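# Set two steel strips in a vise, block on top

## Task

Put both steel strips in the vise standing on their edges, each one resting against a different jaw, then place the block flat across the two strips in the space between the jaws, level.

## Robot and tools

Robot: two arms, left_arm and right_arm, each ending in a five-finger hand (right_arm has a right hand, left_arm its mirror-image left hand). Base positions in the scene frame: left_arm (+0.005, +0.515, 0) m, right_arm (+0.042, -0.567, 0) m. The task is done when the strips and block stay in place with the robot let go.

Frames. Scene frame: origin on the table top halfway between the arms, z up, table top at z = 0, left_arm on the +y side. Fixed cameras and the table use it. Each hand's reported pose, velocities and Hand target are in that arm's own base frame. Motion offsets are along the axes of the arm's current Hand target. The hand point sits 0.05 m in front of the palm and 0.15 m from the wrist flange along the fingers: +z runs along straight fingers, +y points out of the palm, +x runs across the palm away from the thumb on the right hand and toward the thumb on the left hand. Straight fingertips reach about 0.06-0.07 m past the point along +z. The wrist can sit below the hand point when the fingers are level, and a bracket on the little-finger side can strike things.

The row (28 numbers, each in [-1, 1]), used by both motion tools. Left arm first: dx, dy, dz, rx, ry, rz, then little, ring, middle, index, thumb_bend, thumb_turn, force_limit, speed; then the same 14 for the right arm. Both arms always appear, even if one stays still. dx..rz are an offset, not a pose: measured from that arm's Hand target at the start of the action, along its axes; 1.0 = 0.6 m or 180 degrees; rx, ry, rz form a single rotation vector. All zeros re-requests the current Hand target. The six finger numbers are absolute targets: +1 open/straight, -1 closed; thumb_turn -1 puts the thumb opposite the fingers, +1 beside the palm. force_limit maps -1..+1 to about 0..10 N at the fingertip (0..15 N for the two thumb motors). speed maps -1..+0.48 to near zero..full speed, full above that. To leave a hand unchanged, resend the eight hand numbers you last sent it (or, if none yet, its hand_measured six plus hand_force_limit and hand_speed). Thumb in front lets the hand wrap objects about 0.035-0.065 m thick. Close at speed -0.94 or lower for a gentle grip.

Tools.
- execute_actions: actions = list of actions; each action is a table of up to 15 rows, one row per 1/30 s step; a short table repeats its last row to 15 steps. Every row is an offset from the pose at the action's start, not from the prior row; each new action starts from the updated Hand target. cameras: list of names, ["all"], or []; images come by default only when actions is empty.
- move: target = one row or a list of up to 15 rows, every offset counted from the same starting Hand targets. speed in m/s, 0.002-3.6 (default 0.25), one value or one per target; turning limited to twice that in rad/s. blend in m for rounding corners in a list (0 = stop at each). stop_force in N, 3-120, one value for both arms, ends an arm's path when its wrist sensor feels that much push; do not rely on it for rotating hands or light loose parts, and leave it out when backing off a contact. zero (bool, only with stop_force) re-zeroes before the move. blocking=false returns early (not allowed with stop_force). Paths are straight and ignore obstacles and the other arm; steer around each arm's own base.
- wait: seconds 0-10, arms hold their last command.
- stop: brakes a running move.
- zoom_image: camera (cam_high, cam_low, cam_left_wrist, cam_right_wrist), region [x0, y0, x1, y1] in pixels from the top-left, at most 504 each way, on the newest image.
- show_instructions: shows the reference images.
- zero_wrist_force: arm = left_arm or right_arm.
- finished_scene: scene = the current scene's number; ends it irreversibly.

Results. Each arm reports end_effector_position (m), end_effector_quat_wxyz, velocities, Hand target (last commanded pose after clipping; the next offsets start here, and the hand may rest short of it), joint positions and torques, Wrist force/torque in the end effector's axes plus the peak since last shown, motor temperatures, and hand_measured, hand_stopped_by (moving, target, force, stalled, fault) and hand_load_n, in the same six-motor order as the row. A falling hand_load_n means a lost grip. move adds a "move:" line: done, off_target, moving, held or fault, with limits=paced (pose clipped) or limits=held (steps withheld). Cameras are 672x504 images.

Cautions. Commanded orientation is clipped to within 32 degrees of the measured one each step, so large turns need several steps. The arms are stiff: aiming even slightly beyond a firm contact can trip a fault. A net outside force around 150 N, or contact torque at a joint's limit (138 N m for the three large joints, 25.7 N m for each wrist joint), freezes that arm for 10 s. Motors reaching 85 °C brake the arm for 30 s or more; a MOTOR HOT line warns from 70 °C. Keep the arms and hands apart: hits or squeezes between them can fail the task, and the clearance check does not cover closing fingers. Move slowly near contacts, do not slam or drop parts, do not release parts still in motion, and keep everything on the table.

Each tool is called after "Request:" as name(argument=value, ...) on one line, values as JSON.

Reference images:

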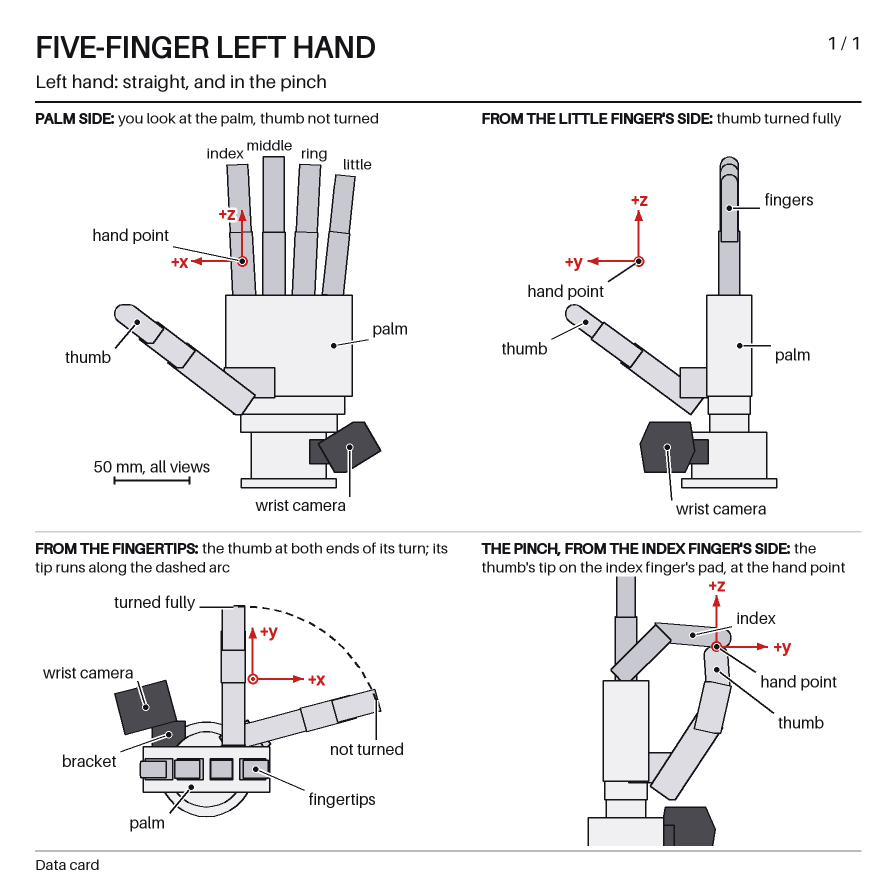

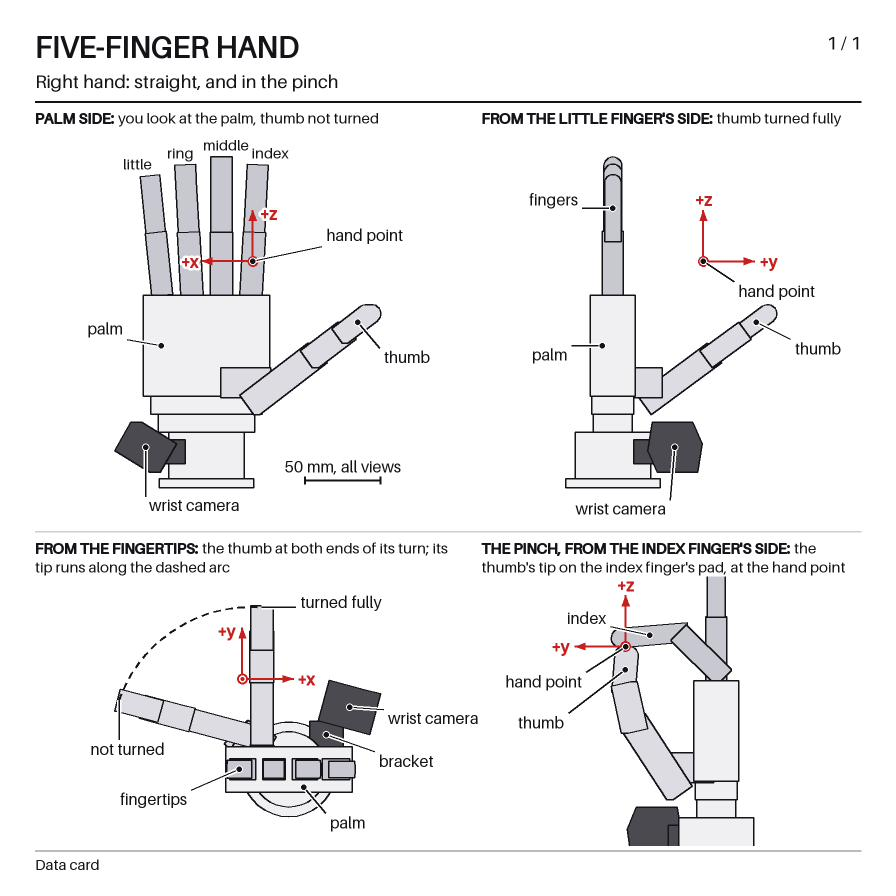

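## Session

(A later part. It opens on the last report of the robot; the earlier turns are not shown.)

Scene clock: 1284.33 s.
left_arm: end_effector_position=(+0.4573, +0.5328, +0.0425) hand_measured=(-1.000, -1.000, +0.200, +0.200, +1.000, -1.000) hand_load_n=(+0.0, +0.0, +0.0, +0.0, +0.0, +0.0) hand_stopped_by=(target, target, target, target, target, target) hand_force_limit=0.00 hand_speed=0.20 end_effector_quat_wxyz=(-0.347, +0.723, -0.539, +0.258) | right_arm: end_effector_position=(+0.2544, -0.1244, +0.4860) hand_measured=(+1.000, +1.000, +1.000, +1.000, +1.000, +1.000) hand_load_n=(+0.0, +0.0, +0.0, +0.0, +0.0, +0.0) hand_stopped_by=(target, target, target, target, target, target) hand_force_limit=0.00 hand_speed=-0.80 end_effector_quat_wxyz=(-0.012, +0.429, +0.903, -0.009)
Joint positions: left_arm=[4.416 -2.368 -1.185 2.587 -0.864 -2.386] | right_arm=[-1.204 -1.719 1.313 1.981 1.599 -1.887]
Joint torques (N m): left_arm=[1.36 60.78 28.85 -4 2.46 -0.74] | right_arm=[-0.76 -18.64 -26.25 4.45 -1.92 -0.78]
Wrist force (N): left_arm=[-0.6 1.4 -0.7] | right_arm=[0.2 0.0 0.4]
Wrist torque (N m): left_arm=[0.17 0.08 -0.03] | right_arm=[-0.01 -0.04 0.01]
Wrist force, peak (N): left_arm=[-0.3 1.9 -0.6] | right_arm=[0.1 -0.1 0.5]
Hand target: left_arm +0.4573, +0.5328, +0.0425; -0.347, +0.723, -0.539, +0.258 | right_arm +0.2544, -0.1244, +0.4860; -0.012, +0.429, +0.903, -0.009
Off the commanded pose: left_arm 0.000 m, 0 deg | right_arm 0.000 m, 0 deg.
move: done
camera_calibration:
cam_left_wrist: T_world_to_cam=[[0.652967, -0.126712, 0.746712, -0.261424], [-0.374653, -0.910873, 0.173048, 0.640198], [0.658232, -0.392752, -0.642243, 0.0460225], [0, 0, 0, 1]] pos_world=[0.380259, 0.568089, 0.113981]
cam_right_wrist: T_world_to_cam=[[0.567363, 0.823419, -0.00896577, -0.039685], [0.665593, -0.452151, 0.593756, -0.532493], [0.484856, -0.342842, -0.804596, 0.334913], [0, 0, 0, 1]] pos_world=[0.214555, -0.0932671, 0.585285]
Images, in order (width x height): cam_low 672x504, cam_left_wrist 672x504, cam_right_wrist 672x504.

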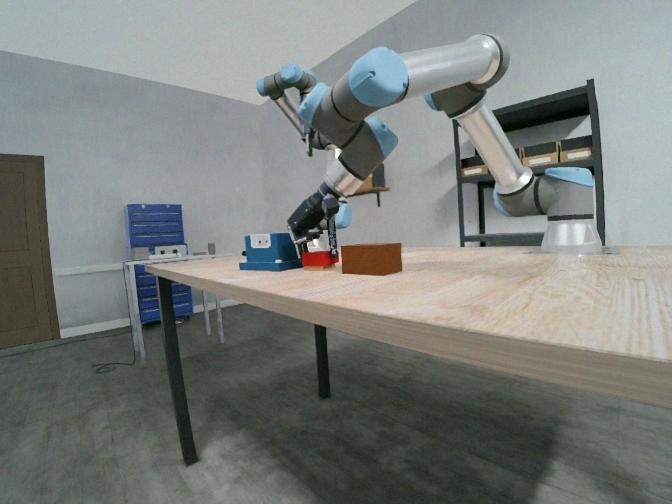

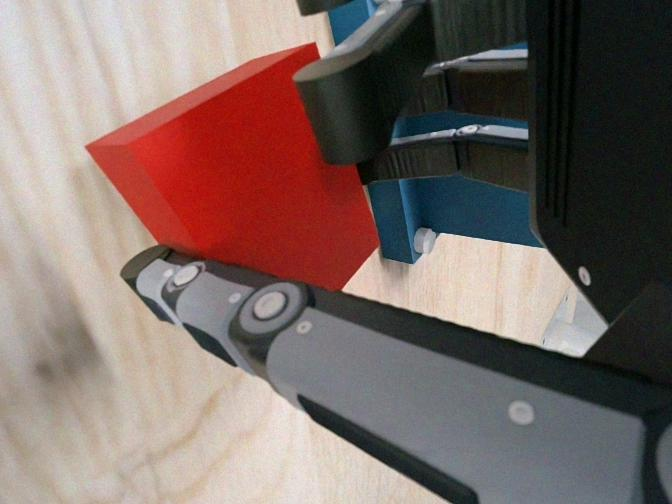

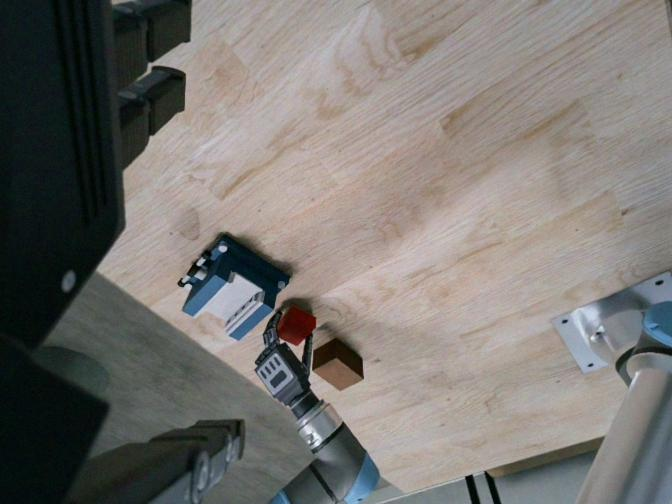

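Request:
move(target=[0,-0.00365,0.00455,0,0,0,-1,-1,0.2,0.2,1,-1,0,0.2,0,0,0,0,0,0,1,1,1,1,1,1,0,-0.8], speed=0.02, stop_force=3, cameras=["cam_left_wrist"])

Request:
zoom_image(camera="cam_left_wrist", region=[60, 30, 420, 330])

Scene clock: 1290.87 s.
left_arm: end_effector_position=(+0.4606, +0.5338, +0.0425) hand_measured=(-1.000, -1.000, +0.200, +0.200, +1.000, -1.000) hand_load_n=(+0.0, +0.0, +0.0, +0.0, +0.0, +0.0) hand_stopped_by=(target, target, target, target, target, target) hand_force_limit=0.00 hand_speed=0.20 end_effector_quat_wxyz=(-0.347, +0.723, -0.539, +0.258) | right_arm: end_effector_position=(+0.2544, -0.1244, +0.4860) hand_measured=(+1.000, +1.000, +1.000, +1.000, +1.000, +1.000) hand_load_n=(+0.0, +0.0, +0.0, +0.0, +0.0, +0.0) hand_stopped_by=(target, target, target, target, target, target) hand_force_limit=0.00 hand_speed=-0.80 end_effector_quat_wxyz=(-0.012, +0.429, +0.903, -0.009)
Joint positions: left_arm=[4.411 -2.373 -1.175 2.585 -0.867 -2.392] | right_arm=[-1.204 -1.719 1.313 1.981 1.599 -1.887]
Joint torques (N m): left_arm=[3.64 61.02 5.29 -1.38 2.79 2.3] | right_arm=[0.16 -18.03 -24.44 4.51 -1.95 -0.64]
Wrist force (N): left_arm=[-0.8 1.5 -1.1] | right_arm=[0.0 0.1 0.2]
Wrist torque (N m): left_arm=[0.13 0.08 -0.02] | right_arm=[0.01 -0.01 0.00]
Wrist force, peak (N): left_arm=[-0.7 2.1 -1.3] | right_arm=[0.1 0.2 0.5]
Hand target: left_arm +0.4606, +0.5338, +0.0425; -0.347, +0.723, -0.539, +0.258 | right_arm +0.2544, -0.1244, +0.4860; -0.012, +0.429, +0.903, -0.009
Off the commanded pose: left_arm 0.000 m, 0 deg | right_arm 0.000 m, 0 deg.
move: done
camera_calibration:
cam_left_wrist: T_world_to_cam=[[0.652995, -0.126644, 0.746699, -0.2635], [-0.374604, -0.910883, 0.173103, 0.642325], [0.658232, -0.392752, -0.642243, 0.044243], [0, 0, 0, 1]] pos_world=[0.383559, 0.569089, 0.113981]
Images, in order (width x height): cam_left_wrist 672x504.

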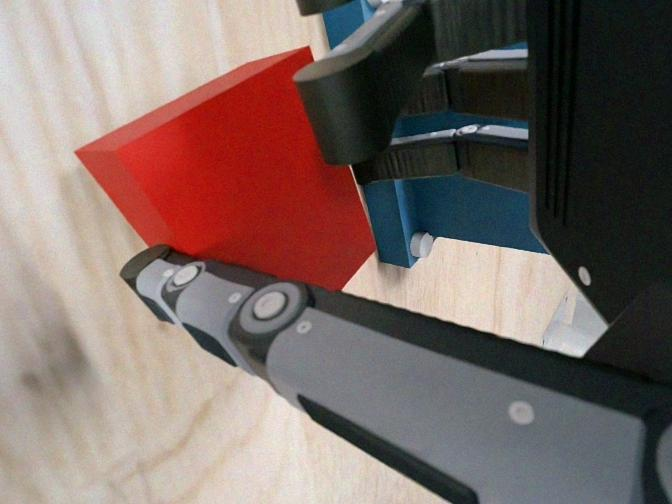

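Scaled by 1.400 from the camera's 672x504 image, which has a finer 960x720 frame.

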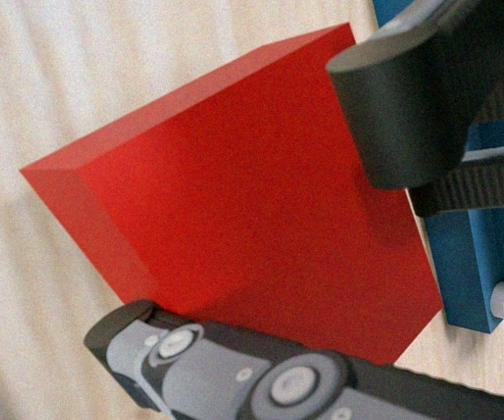

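Request:
move(target=[0,0,0,0,0,0,-1,-1,-0.5,-0.5,1,-1,1.0,-0.94,0,0,0,0,0,0,1,1,1,1,1,1,0,-0.8], cameras=["cam_left_wrist"])

Request:
wait(seconds=4, cameras=["cam_left_wrist", "cam_high", "cam_right_wrist"])

Scene clock: 1295.63 s.
left_arm: end_effector_position=(+0.4606, +0.5338, +0.0425) hand_measured=(-1.000, -1.000, +0.000, -0.034, +1.000, -1.000) hand_load_n=(+0.0, +0.0, +8.0, +10.5, +3.0, -1.5) hand_stopped_by=(target, target, force, force, target, target) hand_force_limit=1.00 hand_speed=-0.94 end_effector_quat_wxyz=(-0.347, +0.723, -0.539, +0.258) | right_arm: end_effector_position=(+0.2544, -0.1244, +0.4860) hand_measured=(+1.000, +1.000, +1.000, +1.000, +1.000, +1.000) hand_load_n=(+0.0, +0.0, +0.0, +0.0, +0.0, +0.0) hand_stopped_by=(target, target, target, target, target, target) hand_force_limit=0.00 hand_speed=-0.80 end_effector_quat_wxyz=(-0.012, +0.429, +0.903, -0.009)
Joint positions: left_arm=[4.411 -2.373 -1.175 2.585 -0.867 -2.392] | right_arm=[-1.204 -1.719 1.313 1.981 1.599 -1.887]
Joint torques (N m): left_arm=[4.15 60.78 6.61 -0.17 2.74 2.23] | right_arm=[-0.51 -18.58 -24.33 4.63 -1.91 -0.56]
Wrist force (N): left_arm=[-0.5 4.3 1.0] | right_arm=[0.1 0.1 0.3]
Wrist torque (N m): left_arm=[0.33 0.07 -0.06] | right_arm=[0.00 -0.03 0.01]
Wrist force, peak (N): left_arm=[-0.5 4.3 1.2] | right_arm=[0.1 -0.1 0.5]
Hand target: left_arm +0.4606, +0.5338, +0.0425; -0.347, +0.723, -0.539, +0.258 | right_arm +0.2544, -0.1244, +0.4860; -0.012, +0.429, +0.903, -0.009
Off the commanded pose: left_arm 0.000 m, 0 deg | right_arm 0.000 m, 0 deg.
move: done
camera_calibration:
cam_left_wrist: T_world_to_cam=[[0.652995, -0.126644, 0.746699, -0.2635], [-0.374604, -0.910883, 0.173103, 0.642325], [0.658232, -0.392752, -0.642243, 0.044243], [0, 0, 0, 1]] pos_world=[0.383559, 0.569089, 0.113981]
Images, in order (width x height): cam_left_wrist 672x504.

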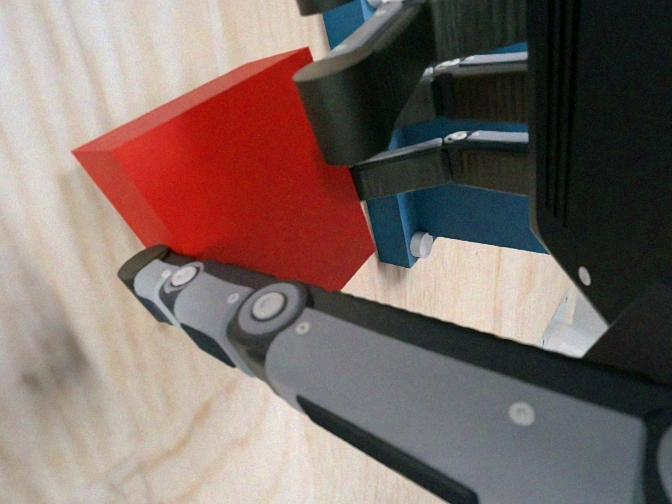

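Scene clock: 1299.63 s.
left_arm: end_effector_position=(+0.4606, +0.5338, +0.0425) hand_measured=(-1.000, -1.000, +0.000, -0.034, +1.000, -1.000) hand_load_n=(+0.0, +0.0, +8.5, +10.5, +2.5, -1.5) hand_stopped_by=(target, target, force, force, target, target) hand_force_limit=1.00 hand_speed=-0.94 end_effector_quat_wxyz=(-0.347, +0.723, -0.539, +0.258) | right_arm: end_effector_position=(+0.2544, -0.1244, +0.4860) hand_measured=(+1.000, +1.000, +1.000, +1.000, +1.000, +1.000) hand_load_n=(+0.0, +0.0, +0.0, +0.0, +0.0, +0.0) hand_stopped_by=(target, target, target, target, target, target) hand_force_limit=0.00 hand_speed=-0.80 end_effector_quat_wxyz=(-0.012, +0.429, +0.903, -0.009)
Joint positions: left_arm=[4.411 -2.373 -1.175 2.585 -0.867 -2.392] | right_arm=[-1.204 -1.719 1.313 1.981 1.599 -1.887]
Joint torques (N m): left_arm=[4.98 60.74 18.25 -0.23 2.67 2.1] | right_arm=[0.51 -17.73 -25.38 4.55 -1.82 -0.76]
Wrist force (N): left_arm=[-0.6 4.4 0.9] | right_arm=[0.0 -0.2 0.5]
Wrist torque (N m): left_arm=[0.35 0.09 -0.08] | right_arm=[-0.05 -0.03 0.00]
Wrist force, peak (N): left_arm=[-0.3 4.5 1.2] | right_arm=[0.0 -0.1 0.5]
Hand target: left_arm +0.4606, +0.5338, +0.0425; -0.347, +0.723, -0.539, +0.258 | right_arm +0.2544, -0.1244, +0.4860; -0.012, +0.429, +0.903, -0.009
Off the commanded pose: left_arm 0.000 m, 0 deg | right_arm 0.000 m, 0 deg.
wait: 4.00 s; at rest by 0.17 s
camera_calibration:
cam_left_wrist: T_world_to_cam=[[0.652995, -0.126644, 0.746699, -0.2635], [-0.374604, -0.910883, 0.173103, 0.642325], [0.658232, -0.392752, -0.642243, 0.044243], [0, 0, 0, 1]] pos_world=[0.383559, 0.569089, 0.113981]
cam_right_wrist: T_world_to_cam=[[0.567363, 0.823419, -0.00896577, -0.039685], [0.665593, -0.452151, 0.593756, -0.532493], [0.484856, -0.342842, -0.804596, 0.334913], [0, 0, 0, 1]] pos_world=[0.214555, -0.0932671, 0.585285]
Images, in order (width x height): cam_high 672x504, cam_left_wrist 672x504, cam_right_wrist 672x504.

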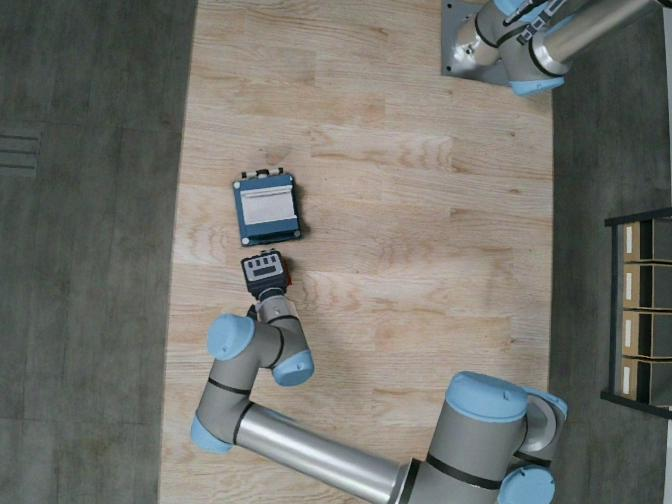

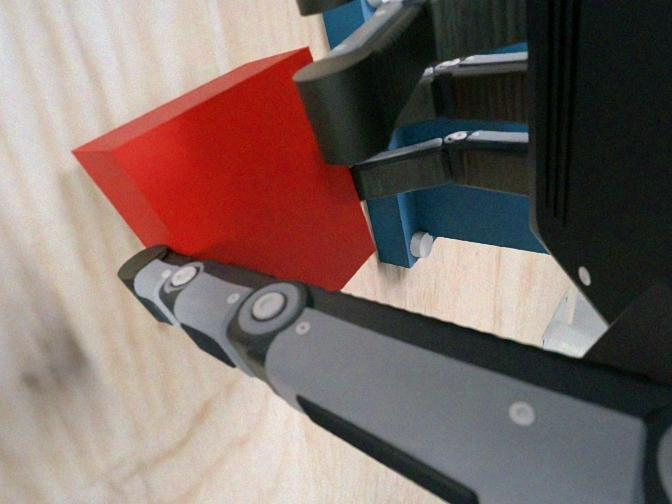

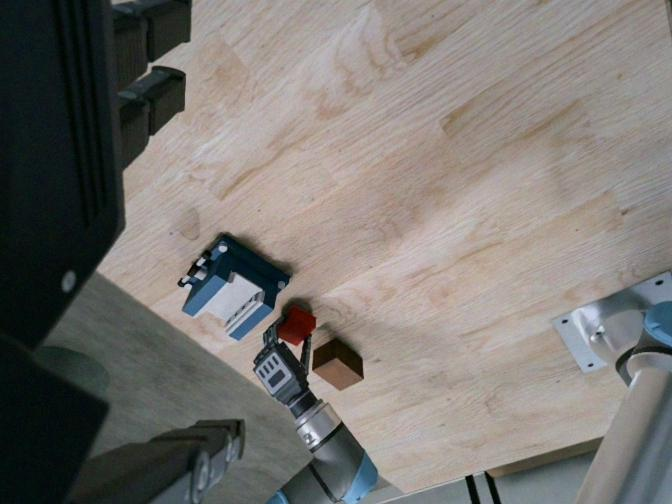

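Request:
move(target=[0,-0.026,-0.0208,0,0,0,-1,-1,-0.5,-0.5,1,-1,1.0,-0.94,0,0,0,0,0,0,1,1,1,1,1,1,0,-0.8], speed=0.04, cameras=["cam_left_wrist", "cam_low"])

Request:
zoom_image(camera="cam_low", region=[230, 210, 430, 310])

Scene clock: 1307.10 s.
left_arm: end_effector_position=(+0.4607, +0.5338, +0.0626) hand_measured=(-1.000, -1.000, +0.000, -0.034, +1.000, -1.000) hand_load_n=(+0.0, +0.0, +8.0, +11.0, +3.0, -1.5) hand_stopped_by=(target, target, force, force, target, target) hand_force_limit=1.00 hand_speed=-0.94 end_effector_quat_wxyz=(-0.347, +0.723, -0.539, +0.258) end_effector_velocity=(+0.000, +0.000, -0.003) end_effector_angular_velocity=(+0.000, +0.000, +0.000) | right_arm: end_effector_position=(+0.2544, -0.1244, +0.4860) hand_measured=(+1.000, +1.000, +1.000, +1.000, +1.000, +1.000) hand_load_n=(+0.0, +0.0, +0.0, +0.0, +0.0, +0.0) hand_stopped_by=(target, target, target, target, target, target) hand_force_limit=0.00 hand_speed=-0.80 end_effector_quat_wxyz=(-0.012, +0.429, +0.903, -0.009)
Joint positions: left_arm=[4.411 -2.354 -1.155 2.546 -0.867 -2.392] | right_arm=[-1.204 -1.719 1.313 1.981 1.599 -1.887]
Joint velocities: left_arm=[0 -0.003 -0.002 0.005 -0.001 0] | right_arm=[within noise]
Joint torques (N m): left_arm=[-3.11 48.11 6.63 1.35 1.27 -2.18] | right_arm=[0.13 -17 -25.05 4.5 -1.86 -0.92]
Wrist force (N): left_arm=[-0.3 4.4 0.9] | right_arm=[-0.1 -0.2 0.2]
Wrist torque (N m): left_arm=[0.34 0.04 -0.05] | right_arm=[-0.04 0.00 -0.01]
Wrist force, peak (N): left_arm=[-0.4 5.1 1.5] | right_arm=[0.1 -0.1 0.5]
Hand target: left_arm +0.4606, +0.5338, +0.0625; -0.347, +0.723, -0.539, +0.258 | right_arm +0.2544, -0.1244, +0.4860; -0.012, +0.429, +0.903, -0.009
Off the commanded pose: left_arm 0.000 m, 0 deg | right_arm 0.000 m, 0 deg.
move: done
camera_calibration:
cam_left_wrist: T_world_to_cam=[[0.652919, -0.126853, 0.74673, -0.278418], [-0.374691, -0.91089, 0.172879, 0.639042], [0.658258, -0.392668, -0.642268, 0.0570718], [0, 0, 0, 1]] pos_world=[0.38366, 0.569189, 0.134082]
Images, in order (width x height): cam_low 672x504, cam_left_wrist 672x504.

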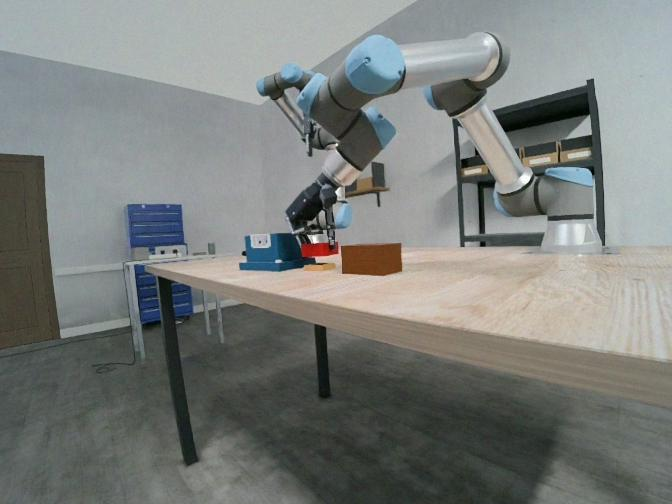

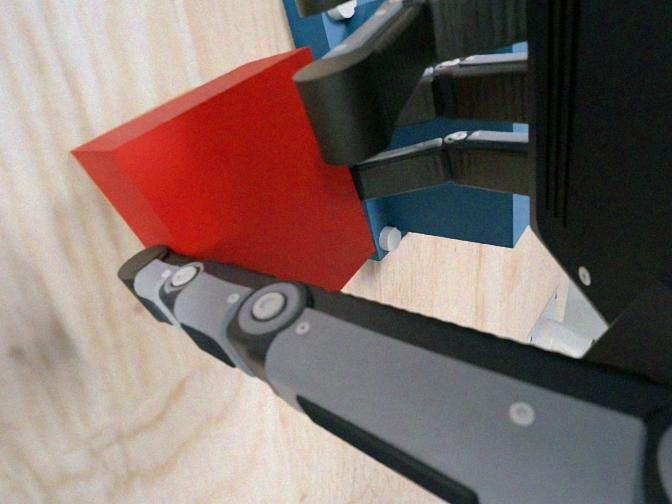

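Scaled by 2.520 from the camera's 672x504 image, which has a finer 960x720 frame.

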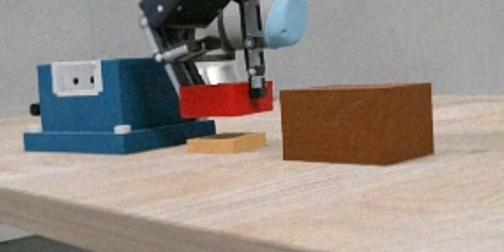

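Request:
zoom_image(camera="cam_left_wrist", region=[60, 30, 400, 330])

Scaled by 1.482 from the camera's 672x504 image, which has a finer 960x720 frame.

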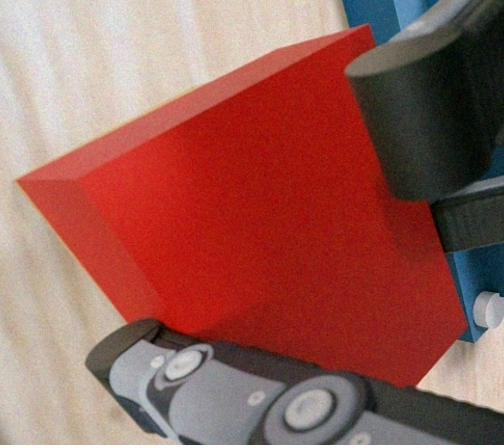

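Request:
move(target=[[0,-0.1073,-0.0859,0,0,0,-1,-1,-0.5,-0.5,1,-1,1.0,-0.94,0,0,0,0,0,0,1,1,1,1,1,1,0,-0.8],[0.029,-0.187,0.0136,0,0.0234,0.01875,-1,-1,-0.5,-0.5,1,-1,1.0,-0.94,0,0,0,0,0,0,1,1,1,1,1,1,0,-0.8]], speed=0.1, blend=[0.02,0], cameras=["cam_left_wrist", "cam_high", "cam_right_wrist"])

Request:
zoom_image(camera="cam_right_wrist", region=[180, 225, 330, 375])

Request:
zoom_image(camera="cam_high", region=[220, 150, 340, 270])

Scene clock: 1330.10 s.
left_arm: end_effector_position=(+0.5389, +0.5389, +0.1449) hand_measured=(-1.000, -1.000, +0.000, -0.034, +1.000, -1.000) hand_load_n=(+0.0, +0.0, +8.0, +10.5, +3.0, -1.5) hand_stopped_by=(target, target, force, force, target, target) hand_force_limit=1.00 hand_speed=-0.94 end_effector_quat_wxyz=(-0.335, +0.697, -0.572, +0.274) | right_arm: end_effector_position=(+0.2544, -0.1244, +0.4860) hand_measured=(+1.000, +1.000, +1.000, +1.000, +1.000, +1.000) hand_load_n=(+0.0, +0.0, +0.0, +0.0, +0.0, +0.0) hand_stopped_by=(target, target, target, target, target, target) hand_force_limit=0.00 hand_speed=-0.80 end_effector_quat_wxyz=(-0.012, +0.429, +0.903, -0.009)
Joint positions: left_arm=[4.304 -2.475 -0.716 2.237 -0.874 -2.405] | right_arm=[-1.204 -1.719 1.313 1.981 1.599 -1.887]
Joint torques (N m): left_arm=[-2.57 54.15 28.54 0.44 0.59 2.03] | right_arm=[0.19 -17.83 -25.71 4.4 -1.99 -0.94]
Wrist force (N): left_arm=[-0.5 4.3 1.0] | right_arm=[-0.1 -0.1 0.4]
Wrist torque (N m): left_arm=[0.31 0.08 -0.20] | right_arm=[-0.03 -0.01 0.00]
Wrist force, peak (N): left_arm=[-0.5 6.4 2.1] | right_arm=[0.0 -0.2 0.5]
Hand target: left_arm +0.5390, +0.5389, +0.1449; -0.335, +0.697, -0.572, +0.274 | right_arm +0.2544, -0.1244, +0.4860; -0.012, +0.429, +0.903, -0.009
Off the commanded pose: left_arm 0.000 m, 0 deg | right_arm 0.000 m, 0 deg.
move: done
camera_calibration:
cam_left_wrist: T_world_to_cam=[[0.638364, -0.187418, 0.746569, -0.349829], [-0.45856, -0.871604, 0.173292, 0.682688], [0.618235, -0.45297, -0.642343, 0.114444], [0, 0, 0, 1]] pos_world=[0.465618, 0.581309, 0.216379]
cam_right_wrist: T_world_to_cam=[[0.567363, 0.823419, -0.00896577, -0.039685], [0.665593, -0.452151, 0.593756, -0.532493], [0.484856, -0.342842, -0.804596, 0.334913], [0, 0, 0, 1]] pos_world=[0.214555, -0.0932671, 0.585285]
Images, in order (width x height): cam_high 672x504, cam_left_wrist 672x504, cam_right_wrist 672x504.

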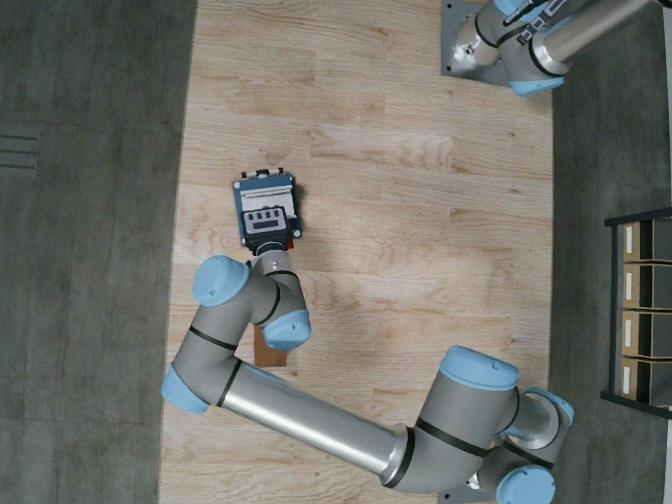

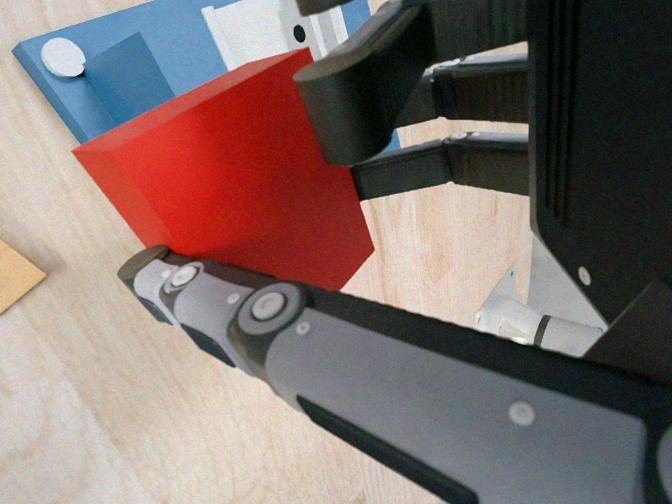

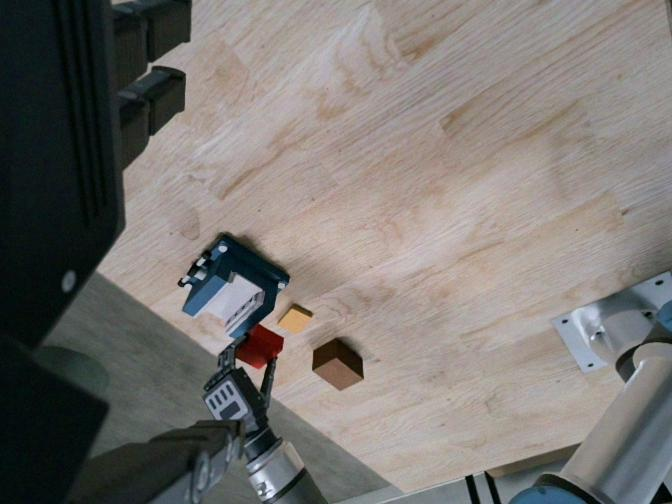

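Scaled by 3.360 from the camera's 672x504 image, which has a finer 960x720 frame.

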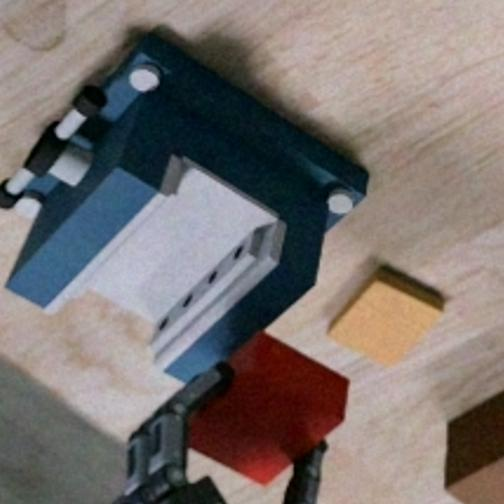

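Scaled by 4.200 from the camera's 672x504 image, which has a finer 960x720 frame.

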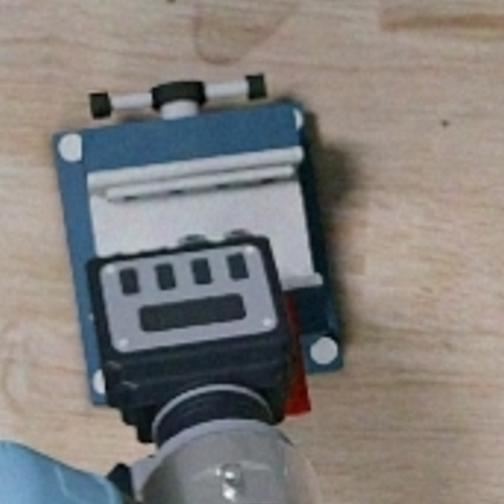

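Request:
zoom_image(camera="cam_left_wrist", region=[0, 0, 420, 160])

Scaled by 1.200 from the camera's 672x504 image, which has a finer 960x720 frame.

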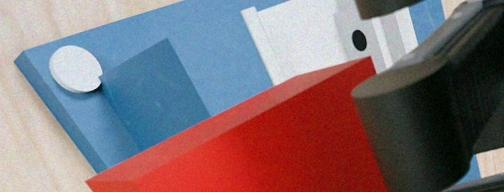

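Request:
move(target=[0.0025,-0.0601,0.1149,0,0,0,-1,-1,-0.5,-0.5,1,-1,1.0,-0.94,0,0,0,0,0,0,1,1,1,1,1,1,0,-0.8], speed=0.06, stop_force=6, cameras=["cam_left_wrist", "cam_high", "cam_right_wrist", "cam_low"])

Request:
zoom_image(camera="cam_right_wrist", region=[180, 225, 300, 345])

Request:
zoom_image(camera="cam_high", region=[220, 150, 320, 250])

Request:
zoom_image(camera="cam_low", region=[210, 190, 350, 290])

Scene clock: 1360.30 s.
left_arm: end_effector_position=(+0.6142, +0.5523, +0.1299) hand_measured=(-1.000, -1.000, +0.000, -0.034, +1.000, -1.000) hand_load_n=(+0.0, +0.0, +8.0, +10.5, +3.0, -2.0) hand_stopped_by=(target, target, force, force, target, target) hand_force_limit=1.00 hand_speed=-0.94 end_effector_quat_wxyz=(-0.335, +0.697, -0.572, +0.274) | right_arm: end_effector_position=(+0.2544, -0.1244, +0.4860) hand_measured=(+1.000, +1.000, +1.000, +1.000, +1.000, +1.000) hand_load_n=(+0.0, +0.0, +0.0, +0.0, +0.0, +0.0) hand_stopped_by=(target, target, target, target, target, target) hand_force_limit=0.00 hand_speed=-0.80 end_effector_quat_wxyz=(-0.012, +0.429, +0.903, -0.009)
Joint positions: left_arm=[4.212 -2.761 -0.187 2.052 -0.93 -2.499] | right_arm=[-1.204 -1.719 1.313 1.981 1.599 -1.887]
Joint torques (N m): left_arm=[5.63 62.78 25.59 -1.66 3.55 -0.52] | right_arm=[-0.18 -17.15 -25.39 4.75 -1.9 -0.88]
Wrist force (N): left_arm=[-0.4 4.5 1.0] | right_arm=[0.0 0.1 0.2]
Wrist torque (N m): left_arm=[0.33 0.04 -0.21] | right_arm=[0.00 -0.02 0.00]
Wrist force, peak (N): left_arm=[-1.0 5.1 0.6] | right_arm=[0.0 0.0 0.6]
Hand target: left_arm +0.6142, +0.5523, +0.1299; -0.335, +0.697, -0.572, +0.274 | right_arm +0.2544, -0.1244, +0.4860; -0.012, +0.429, +0.903, -0.009
Off the commanded pose: left_arm 0.000 m, 0 deg | right_arm 0.000 m, 0 deg.
move: done
camera_calibration:
cam_left_wrist: T_world_to_cam=[[0.638292, -0.187555, 0.746597, -0.384009], [-0.458661, -0.871574, 0.173175, 0.731511], [0.618235, -0.45297, -0.642342, 0.0643878], [0, 0, 0, 1]] pos_world=[0.540818, 0.594709, 0.20138]
cam_right_wrist: T_world_to_cam=[[0.567363, 0.823419, -0.00896577, -0.039685], [0.665593, -0.452151, 0.593756, -0.532493], [0.484856, -0.342842, -0.804596, 0.334913], [0, 0, 0, 1]] pos_world=[0.214555, -0.0932671, 0.585285]

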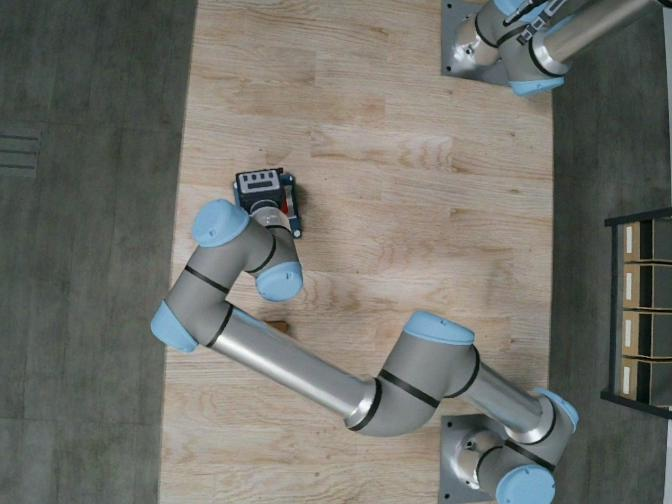

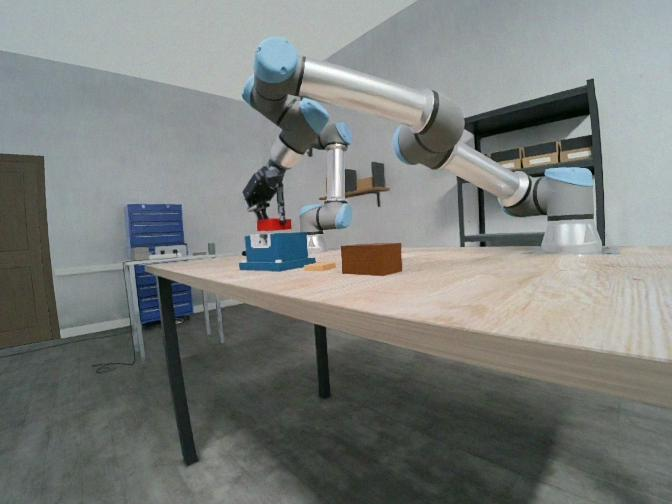

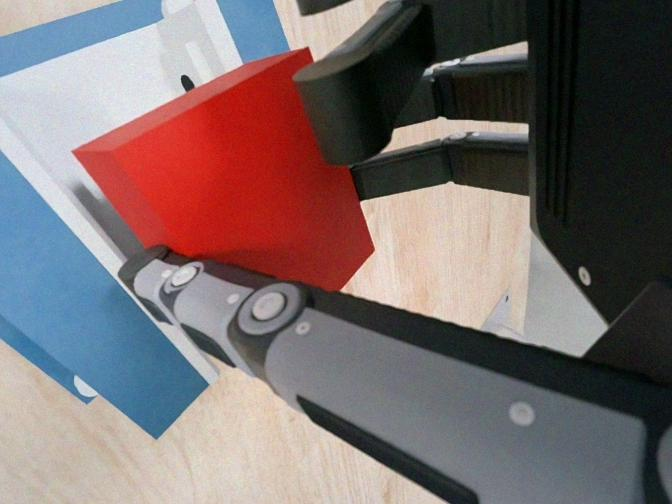

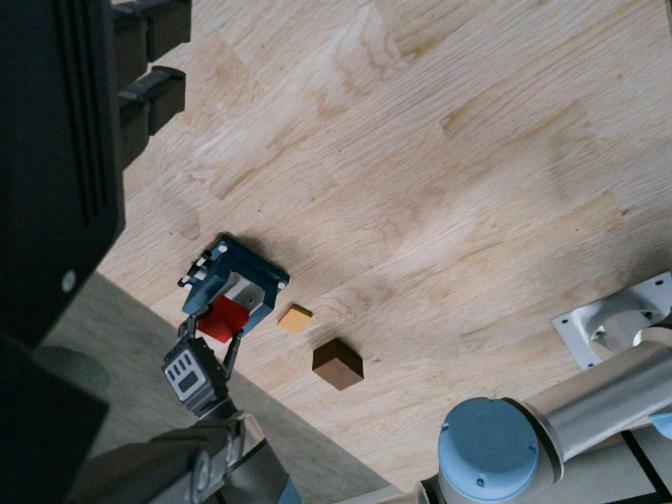

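Scaled by 4.200 from the camera's 672x504 image, which has a finer 960x720 frame.

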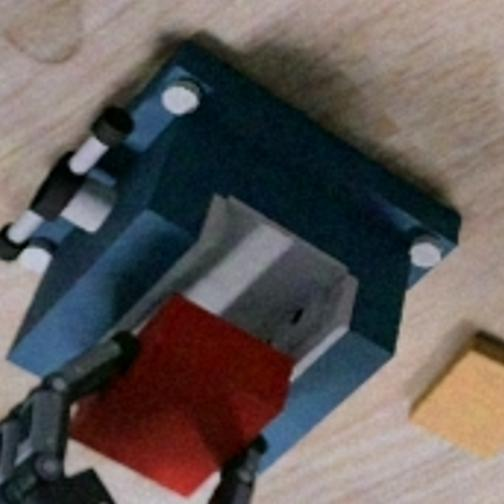

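Scaled by 5.040 from the camera's 672x504 image, which has a finer 960x720 frame.

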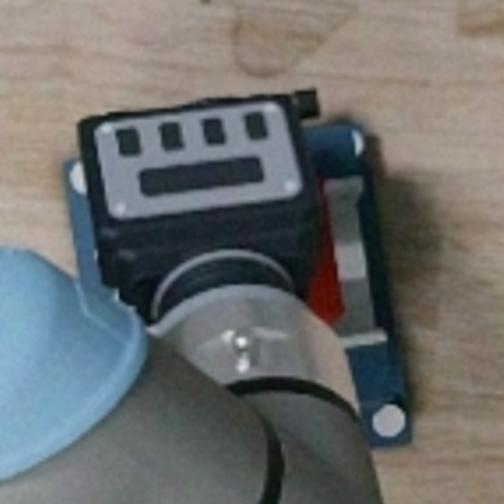

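Scaled by 3.600 from the camera's 672x504 image, which has a finer 960x720 frame.

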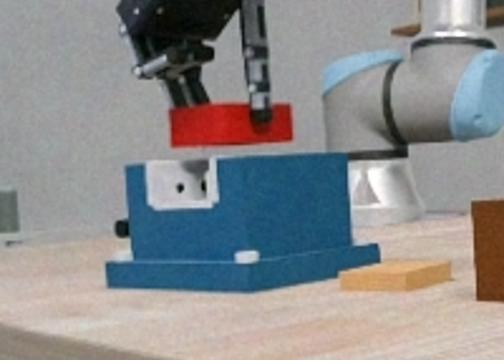

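Request:
zoom_image(camera="cam_high", region=[275, 175, 305, 240])

Request:
zoom_image(camera="cam_left_wrist", region=[0, 0, 400, 400])

Request:
zoom_image(camera="cam_right_wrist", region=[190, 265, 275, 345])

Scaled by 7.754 from the camera's 672x504 image, which has a finer 960x720 frame.

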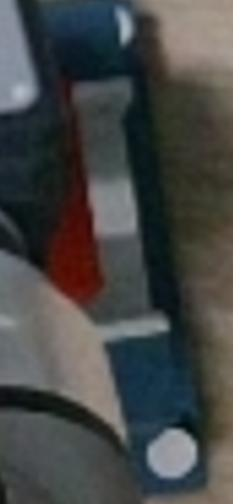

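Scaled by 1.260 from the camera's 672x504 image, which has a finer 960x720 frame.

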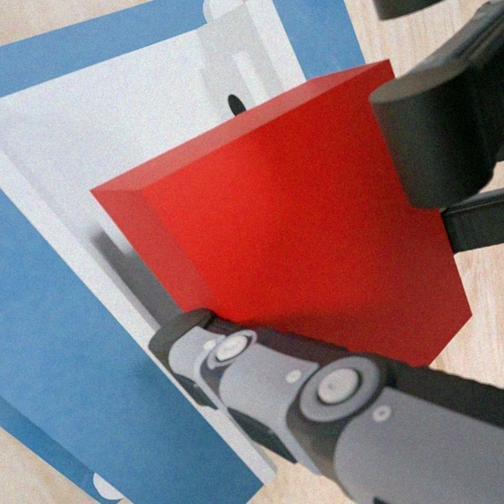

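Scaled by 5.929 from the camera's 672x504 image, which has a finer 960x720 frame.

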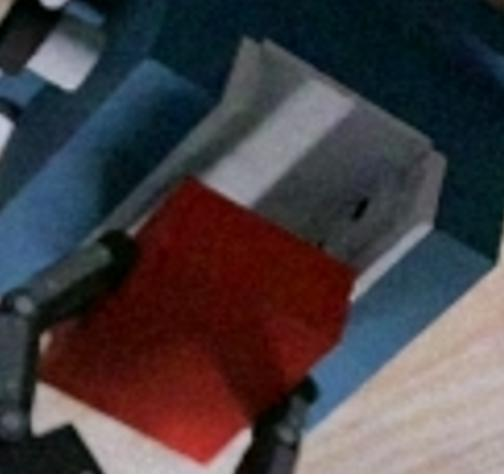

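Request:
zoom_image(camera="cam_left_wrist", region=[0, 60, 150, 240])

Request:
zoom_image(camera="cam_left_wrist", region=[60, 0, 300, 160])

Scaled by 2.800 from the camera's 672x504 image, which has a finer 960x720 frame.

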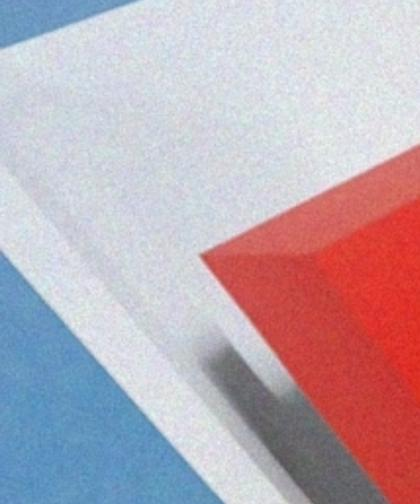

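Scaled by 2.100 from the camera's 672x504 image, which has a finer 960x720 frame.

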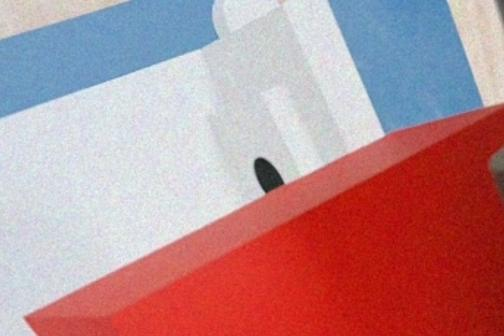

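Request:
move(target=[[0,0.0016,-0.002,0,0,0,-1,-1,-0.5,-0.5,1,-1,1.0,-0.94,0,0,0,0,0,0,1,1,1,1,1,1,0,-0.8],[0,0.0244,0.0162,0,0,0,-1,-1,-0.5,-0.5,1,-1,1.0,-0.94,0,0,0,0,0,0,1,1,1,1,1,1,0,-0.8]], speed=0.02, stop_force=3, cameras=["cam_left_wrist", "cam_high", "cam_right_wrist", "cam_low"])

Request:
zoom_image(camera="cam_right_wrist", region=[180, 225, 300, 345])

Request:
zoom_image(camera="cam_left_wrist", region=[0, 0, 400, 400])

Request:
zoom_image(camera="cam_low", region=[210, 190, 350, 290])

Scene clock: 1401.37 s.
left_arm: end_effector_position=(+0.6126, +0.5520, +0.1128) hand_measured=(-1.000, -1.000, +0.000, -0.034, +1.000, -1.000) hand_load_n=(+0.0, +0.0, +8.0, +10.5, +3.0, -1.5) hand_stopped_by=(target, target, force, force, target, target) hand_force_limit=1.00 hand_speed=-0.94 end_effector_quat_wxyz=(-0.335, +0.697, -0.572, +0.274) | right_arm: end_effector_position=(+0.2544, -0.1244, +0.4860) hand_measured=(+1.000, +1.000, +1.000, +1.000, +1.000, +1.000) hand_load_n=(+0.0, +0.0, +0.0, +0.0, +0.0, +0.0) hand_stopped_by=(target, target, target, target, target, target) hand_force_limit=0.00 hand_speed=-0.80 end_effector_quat_wxyz=(-0.012, +0.429, +0.903, -0.009)
Joint positions: left_arm=[4.214 -2.725 -0.303 2.132 -0.928 -2.497] | right_arm=[-1.204 -1.719 1.313 1.981 1.599 -1.887]
Joint torques (N m): left_arm=[-4.48 58.64 30.6 -4 -0.67 -1.46] | right_arm=[-1.31 -18.19 -24.43 4.51 -2.08 -0.53]
Wrist force (N): left_arm=[-0.4 3.0 0.0] | right_arm=[0.0 -0.1 0.1]
Wrist torque (N m): left_arm=[0.29 0.04 -0.11] | right_arm=[-0.03 -0.01 0.00]
Wrist force, peak (N): left_arm=[0.0 -4.7 -3.8] | right_arm=[0.0 0.0 0.5]
Hand target: left_arm +0.6126, +0.5520, +0.1128; -0.335, +0.697, -0.572, +0.274 | right_arm +0.2544, -0.1244, +0.4860; -0.012, +0.429, +0.903, -0.009
Off the commanded pose: left_arm 0.000 m, 0 deg | right_arm 0.000 m, 0 deg.
move: contact (left_arm); path passed 1 of 2 targets
camera_calibration:
cam_left_wrist: T_world_to_cam=[[0.638342, -0.187411, 0.74659, -0.370452], [-0.458658, -0.871534, 0.173382, 0.733459], [0.618184, -0.453107, -0.642295, 0.0542938], [0, 0, 0, 1]] pos_world=[0.539318, 0.594408, 0.184279]
cam_right_wrist: T_world_to_cam=[[0.567363, 0.823419, -0.00896577, -0.039685], [0.665593, -0.452151, 0.593756, -0.532493], [0.484856, -0.342842, -0.804596, 0.334913], [0, 0, 0, 1]] pos_world=[0.214555, -0.0932671, 0.585285]

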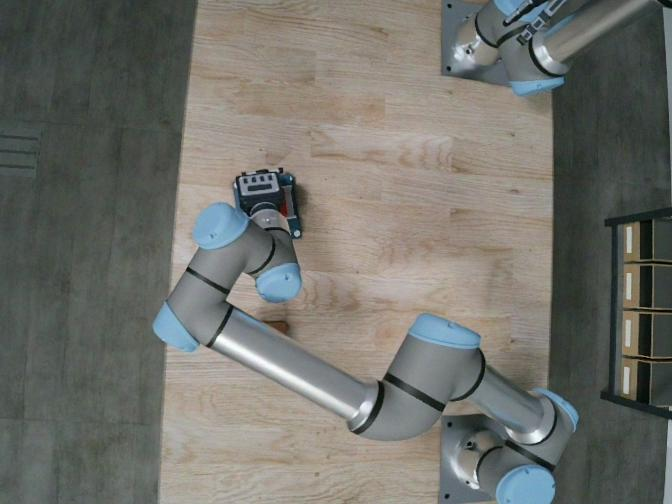

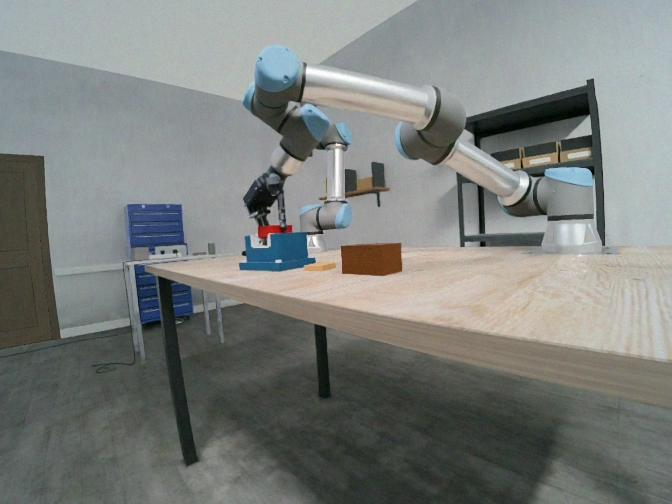

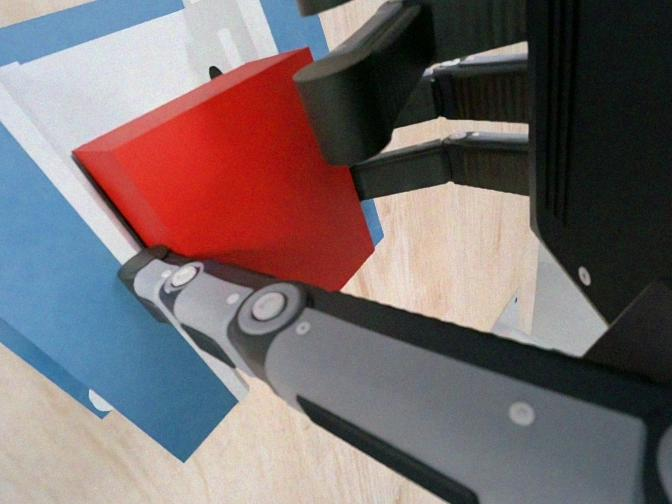

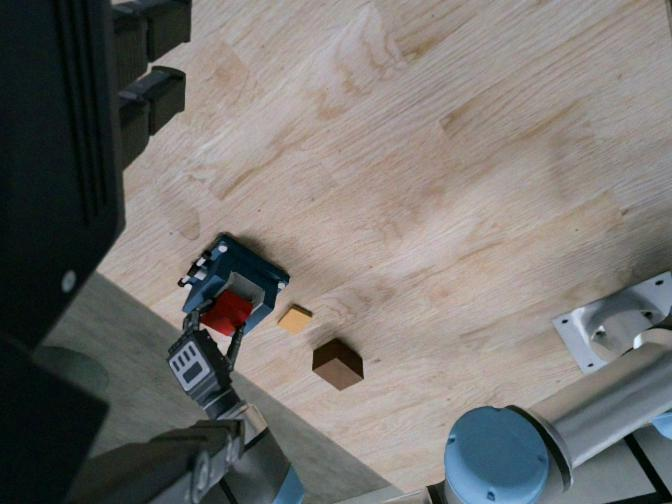

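Scaled by 4.200 from the camera's 672x504 image, which has a finer 960x720 frame.

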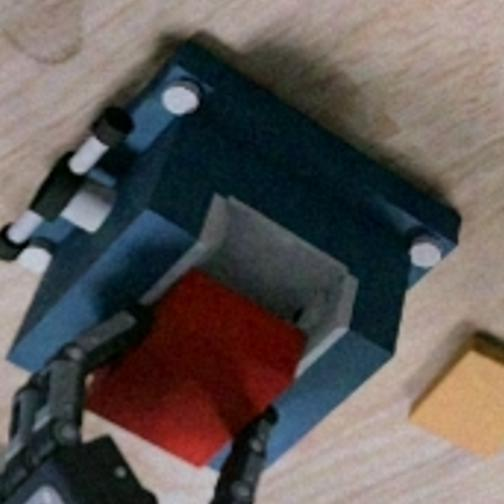

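Scaled by 1.260 from the camera's 672x504 image, which has a finer 960x720 frame.

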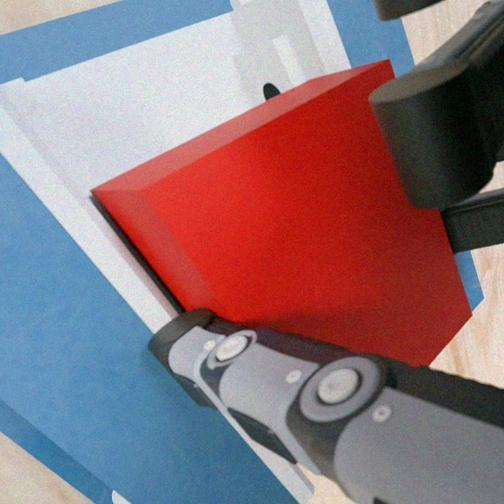

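Scaled by 3.600 from the camera's 672x504 image, which has a finer 960x720 frame.

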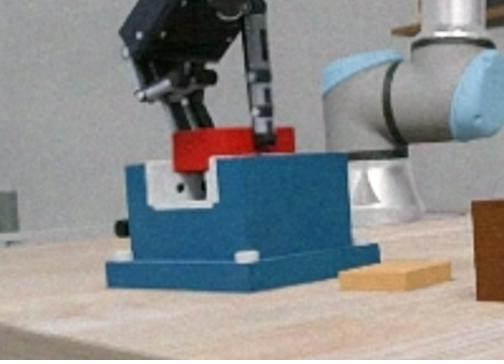

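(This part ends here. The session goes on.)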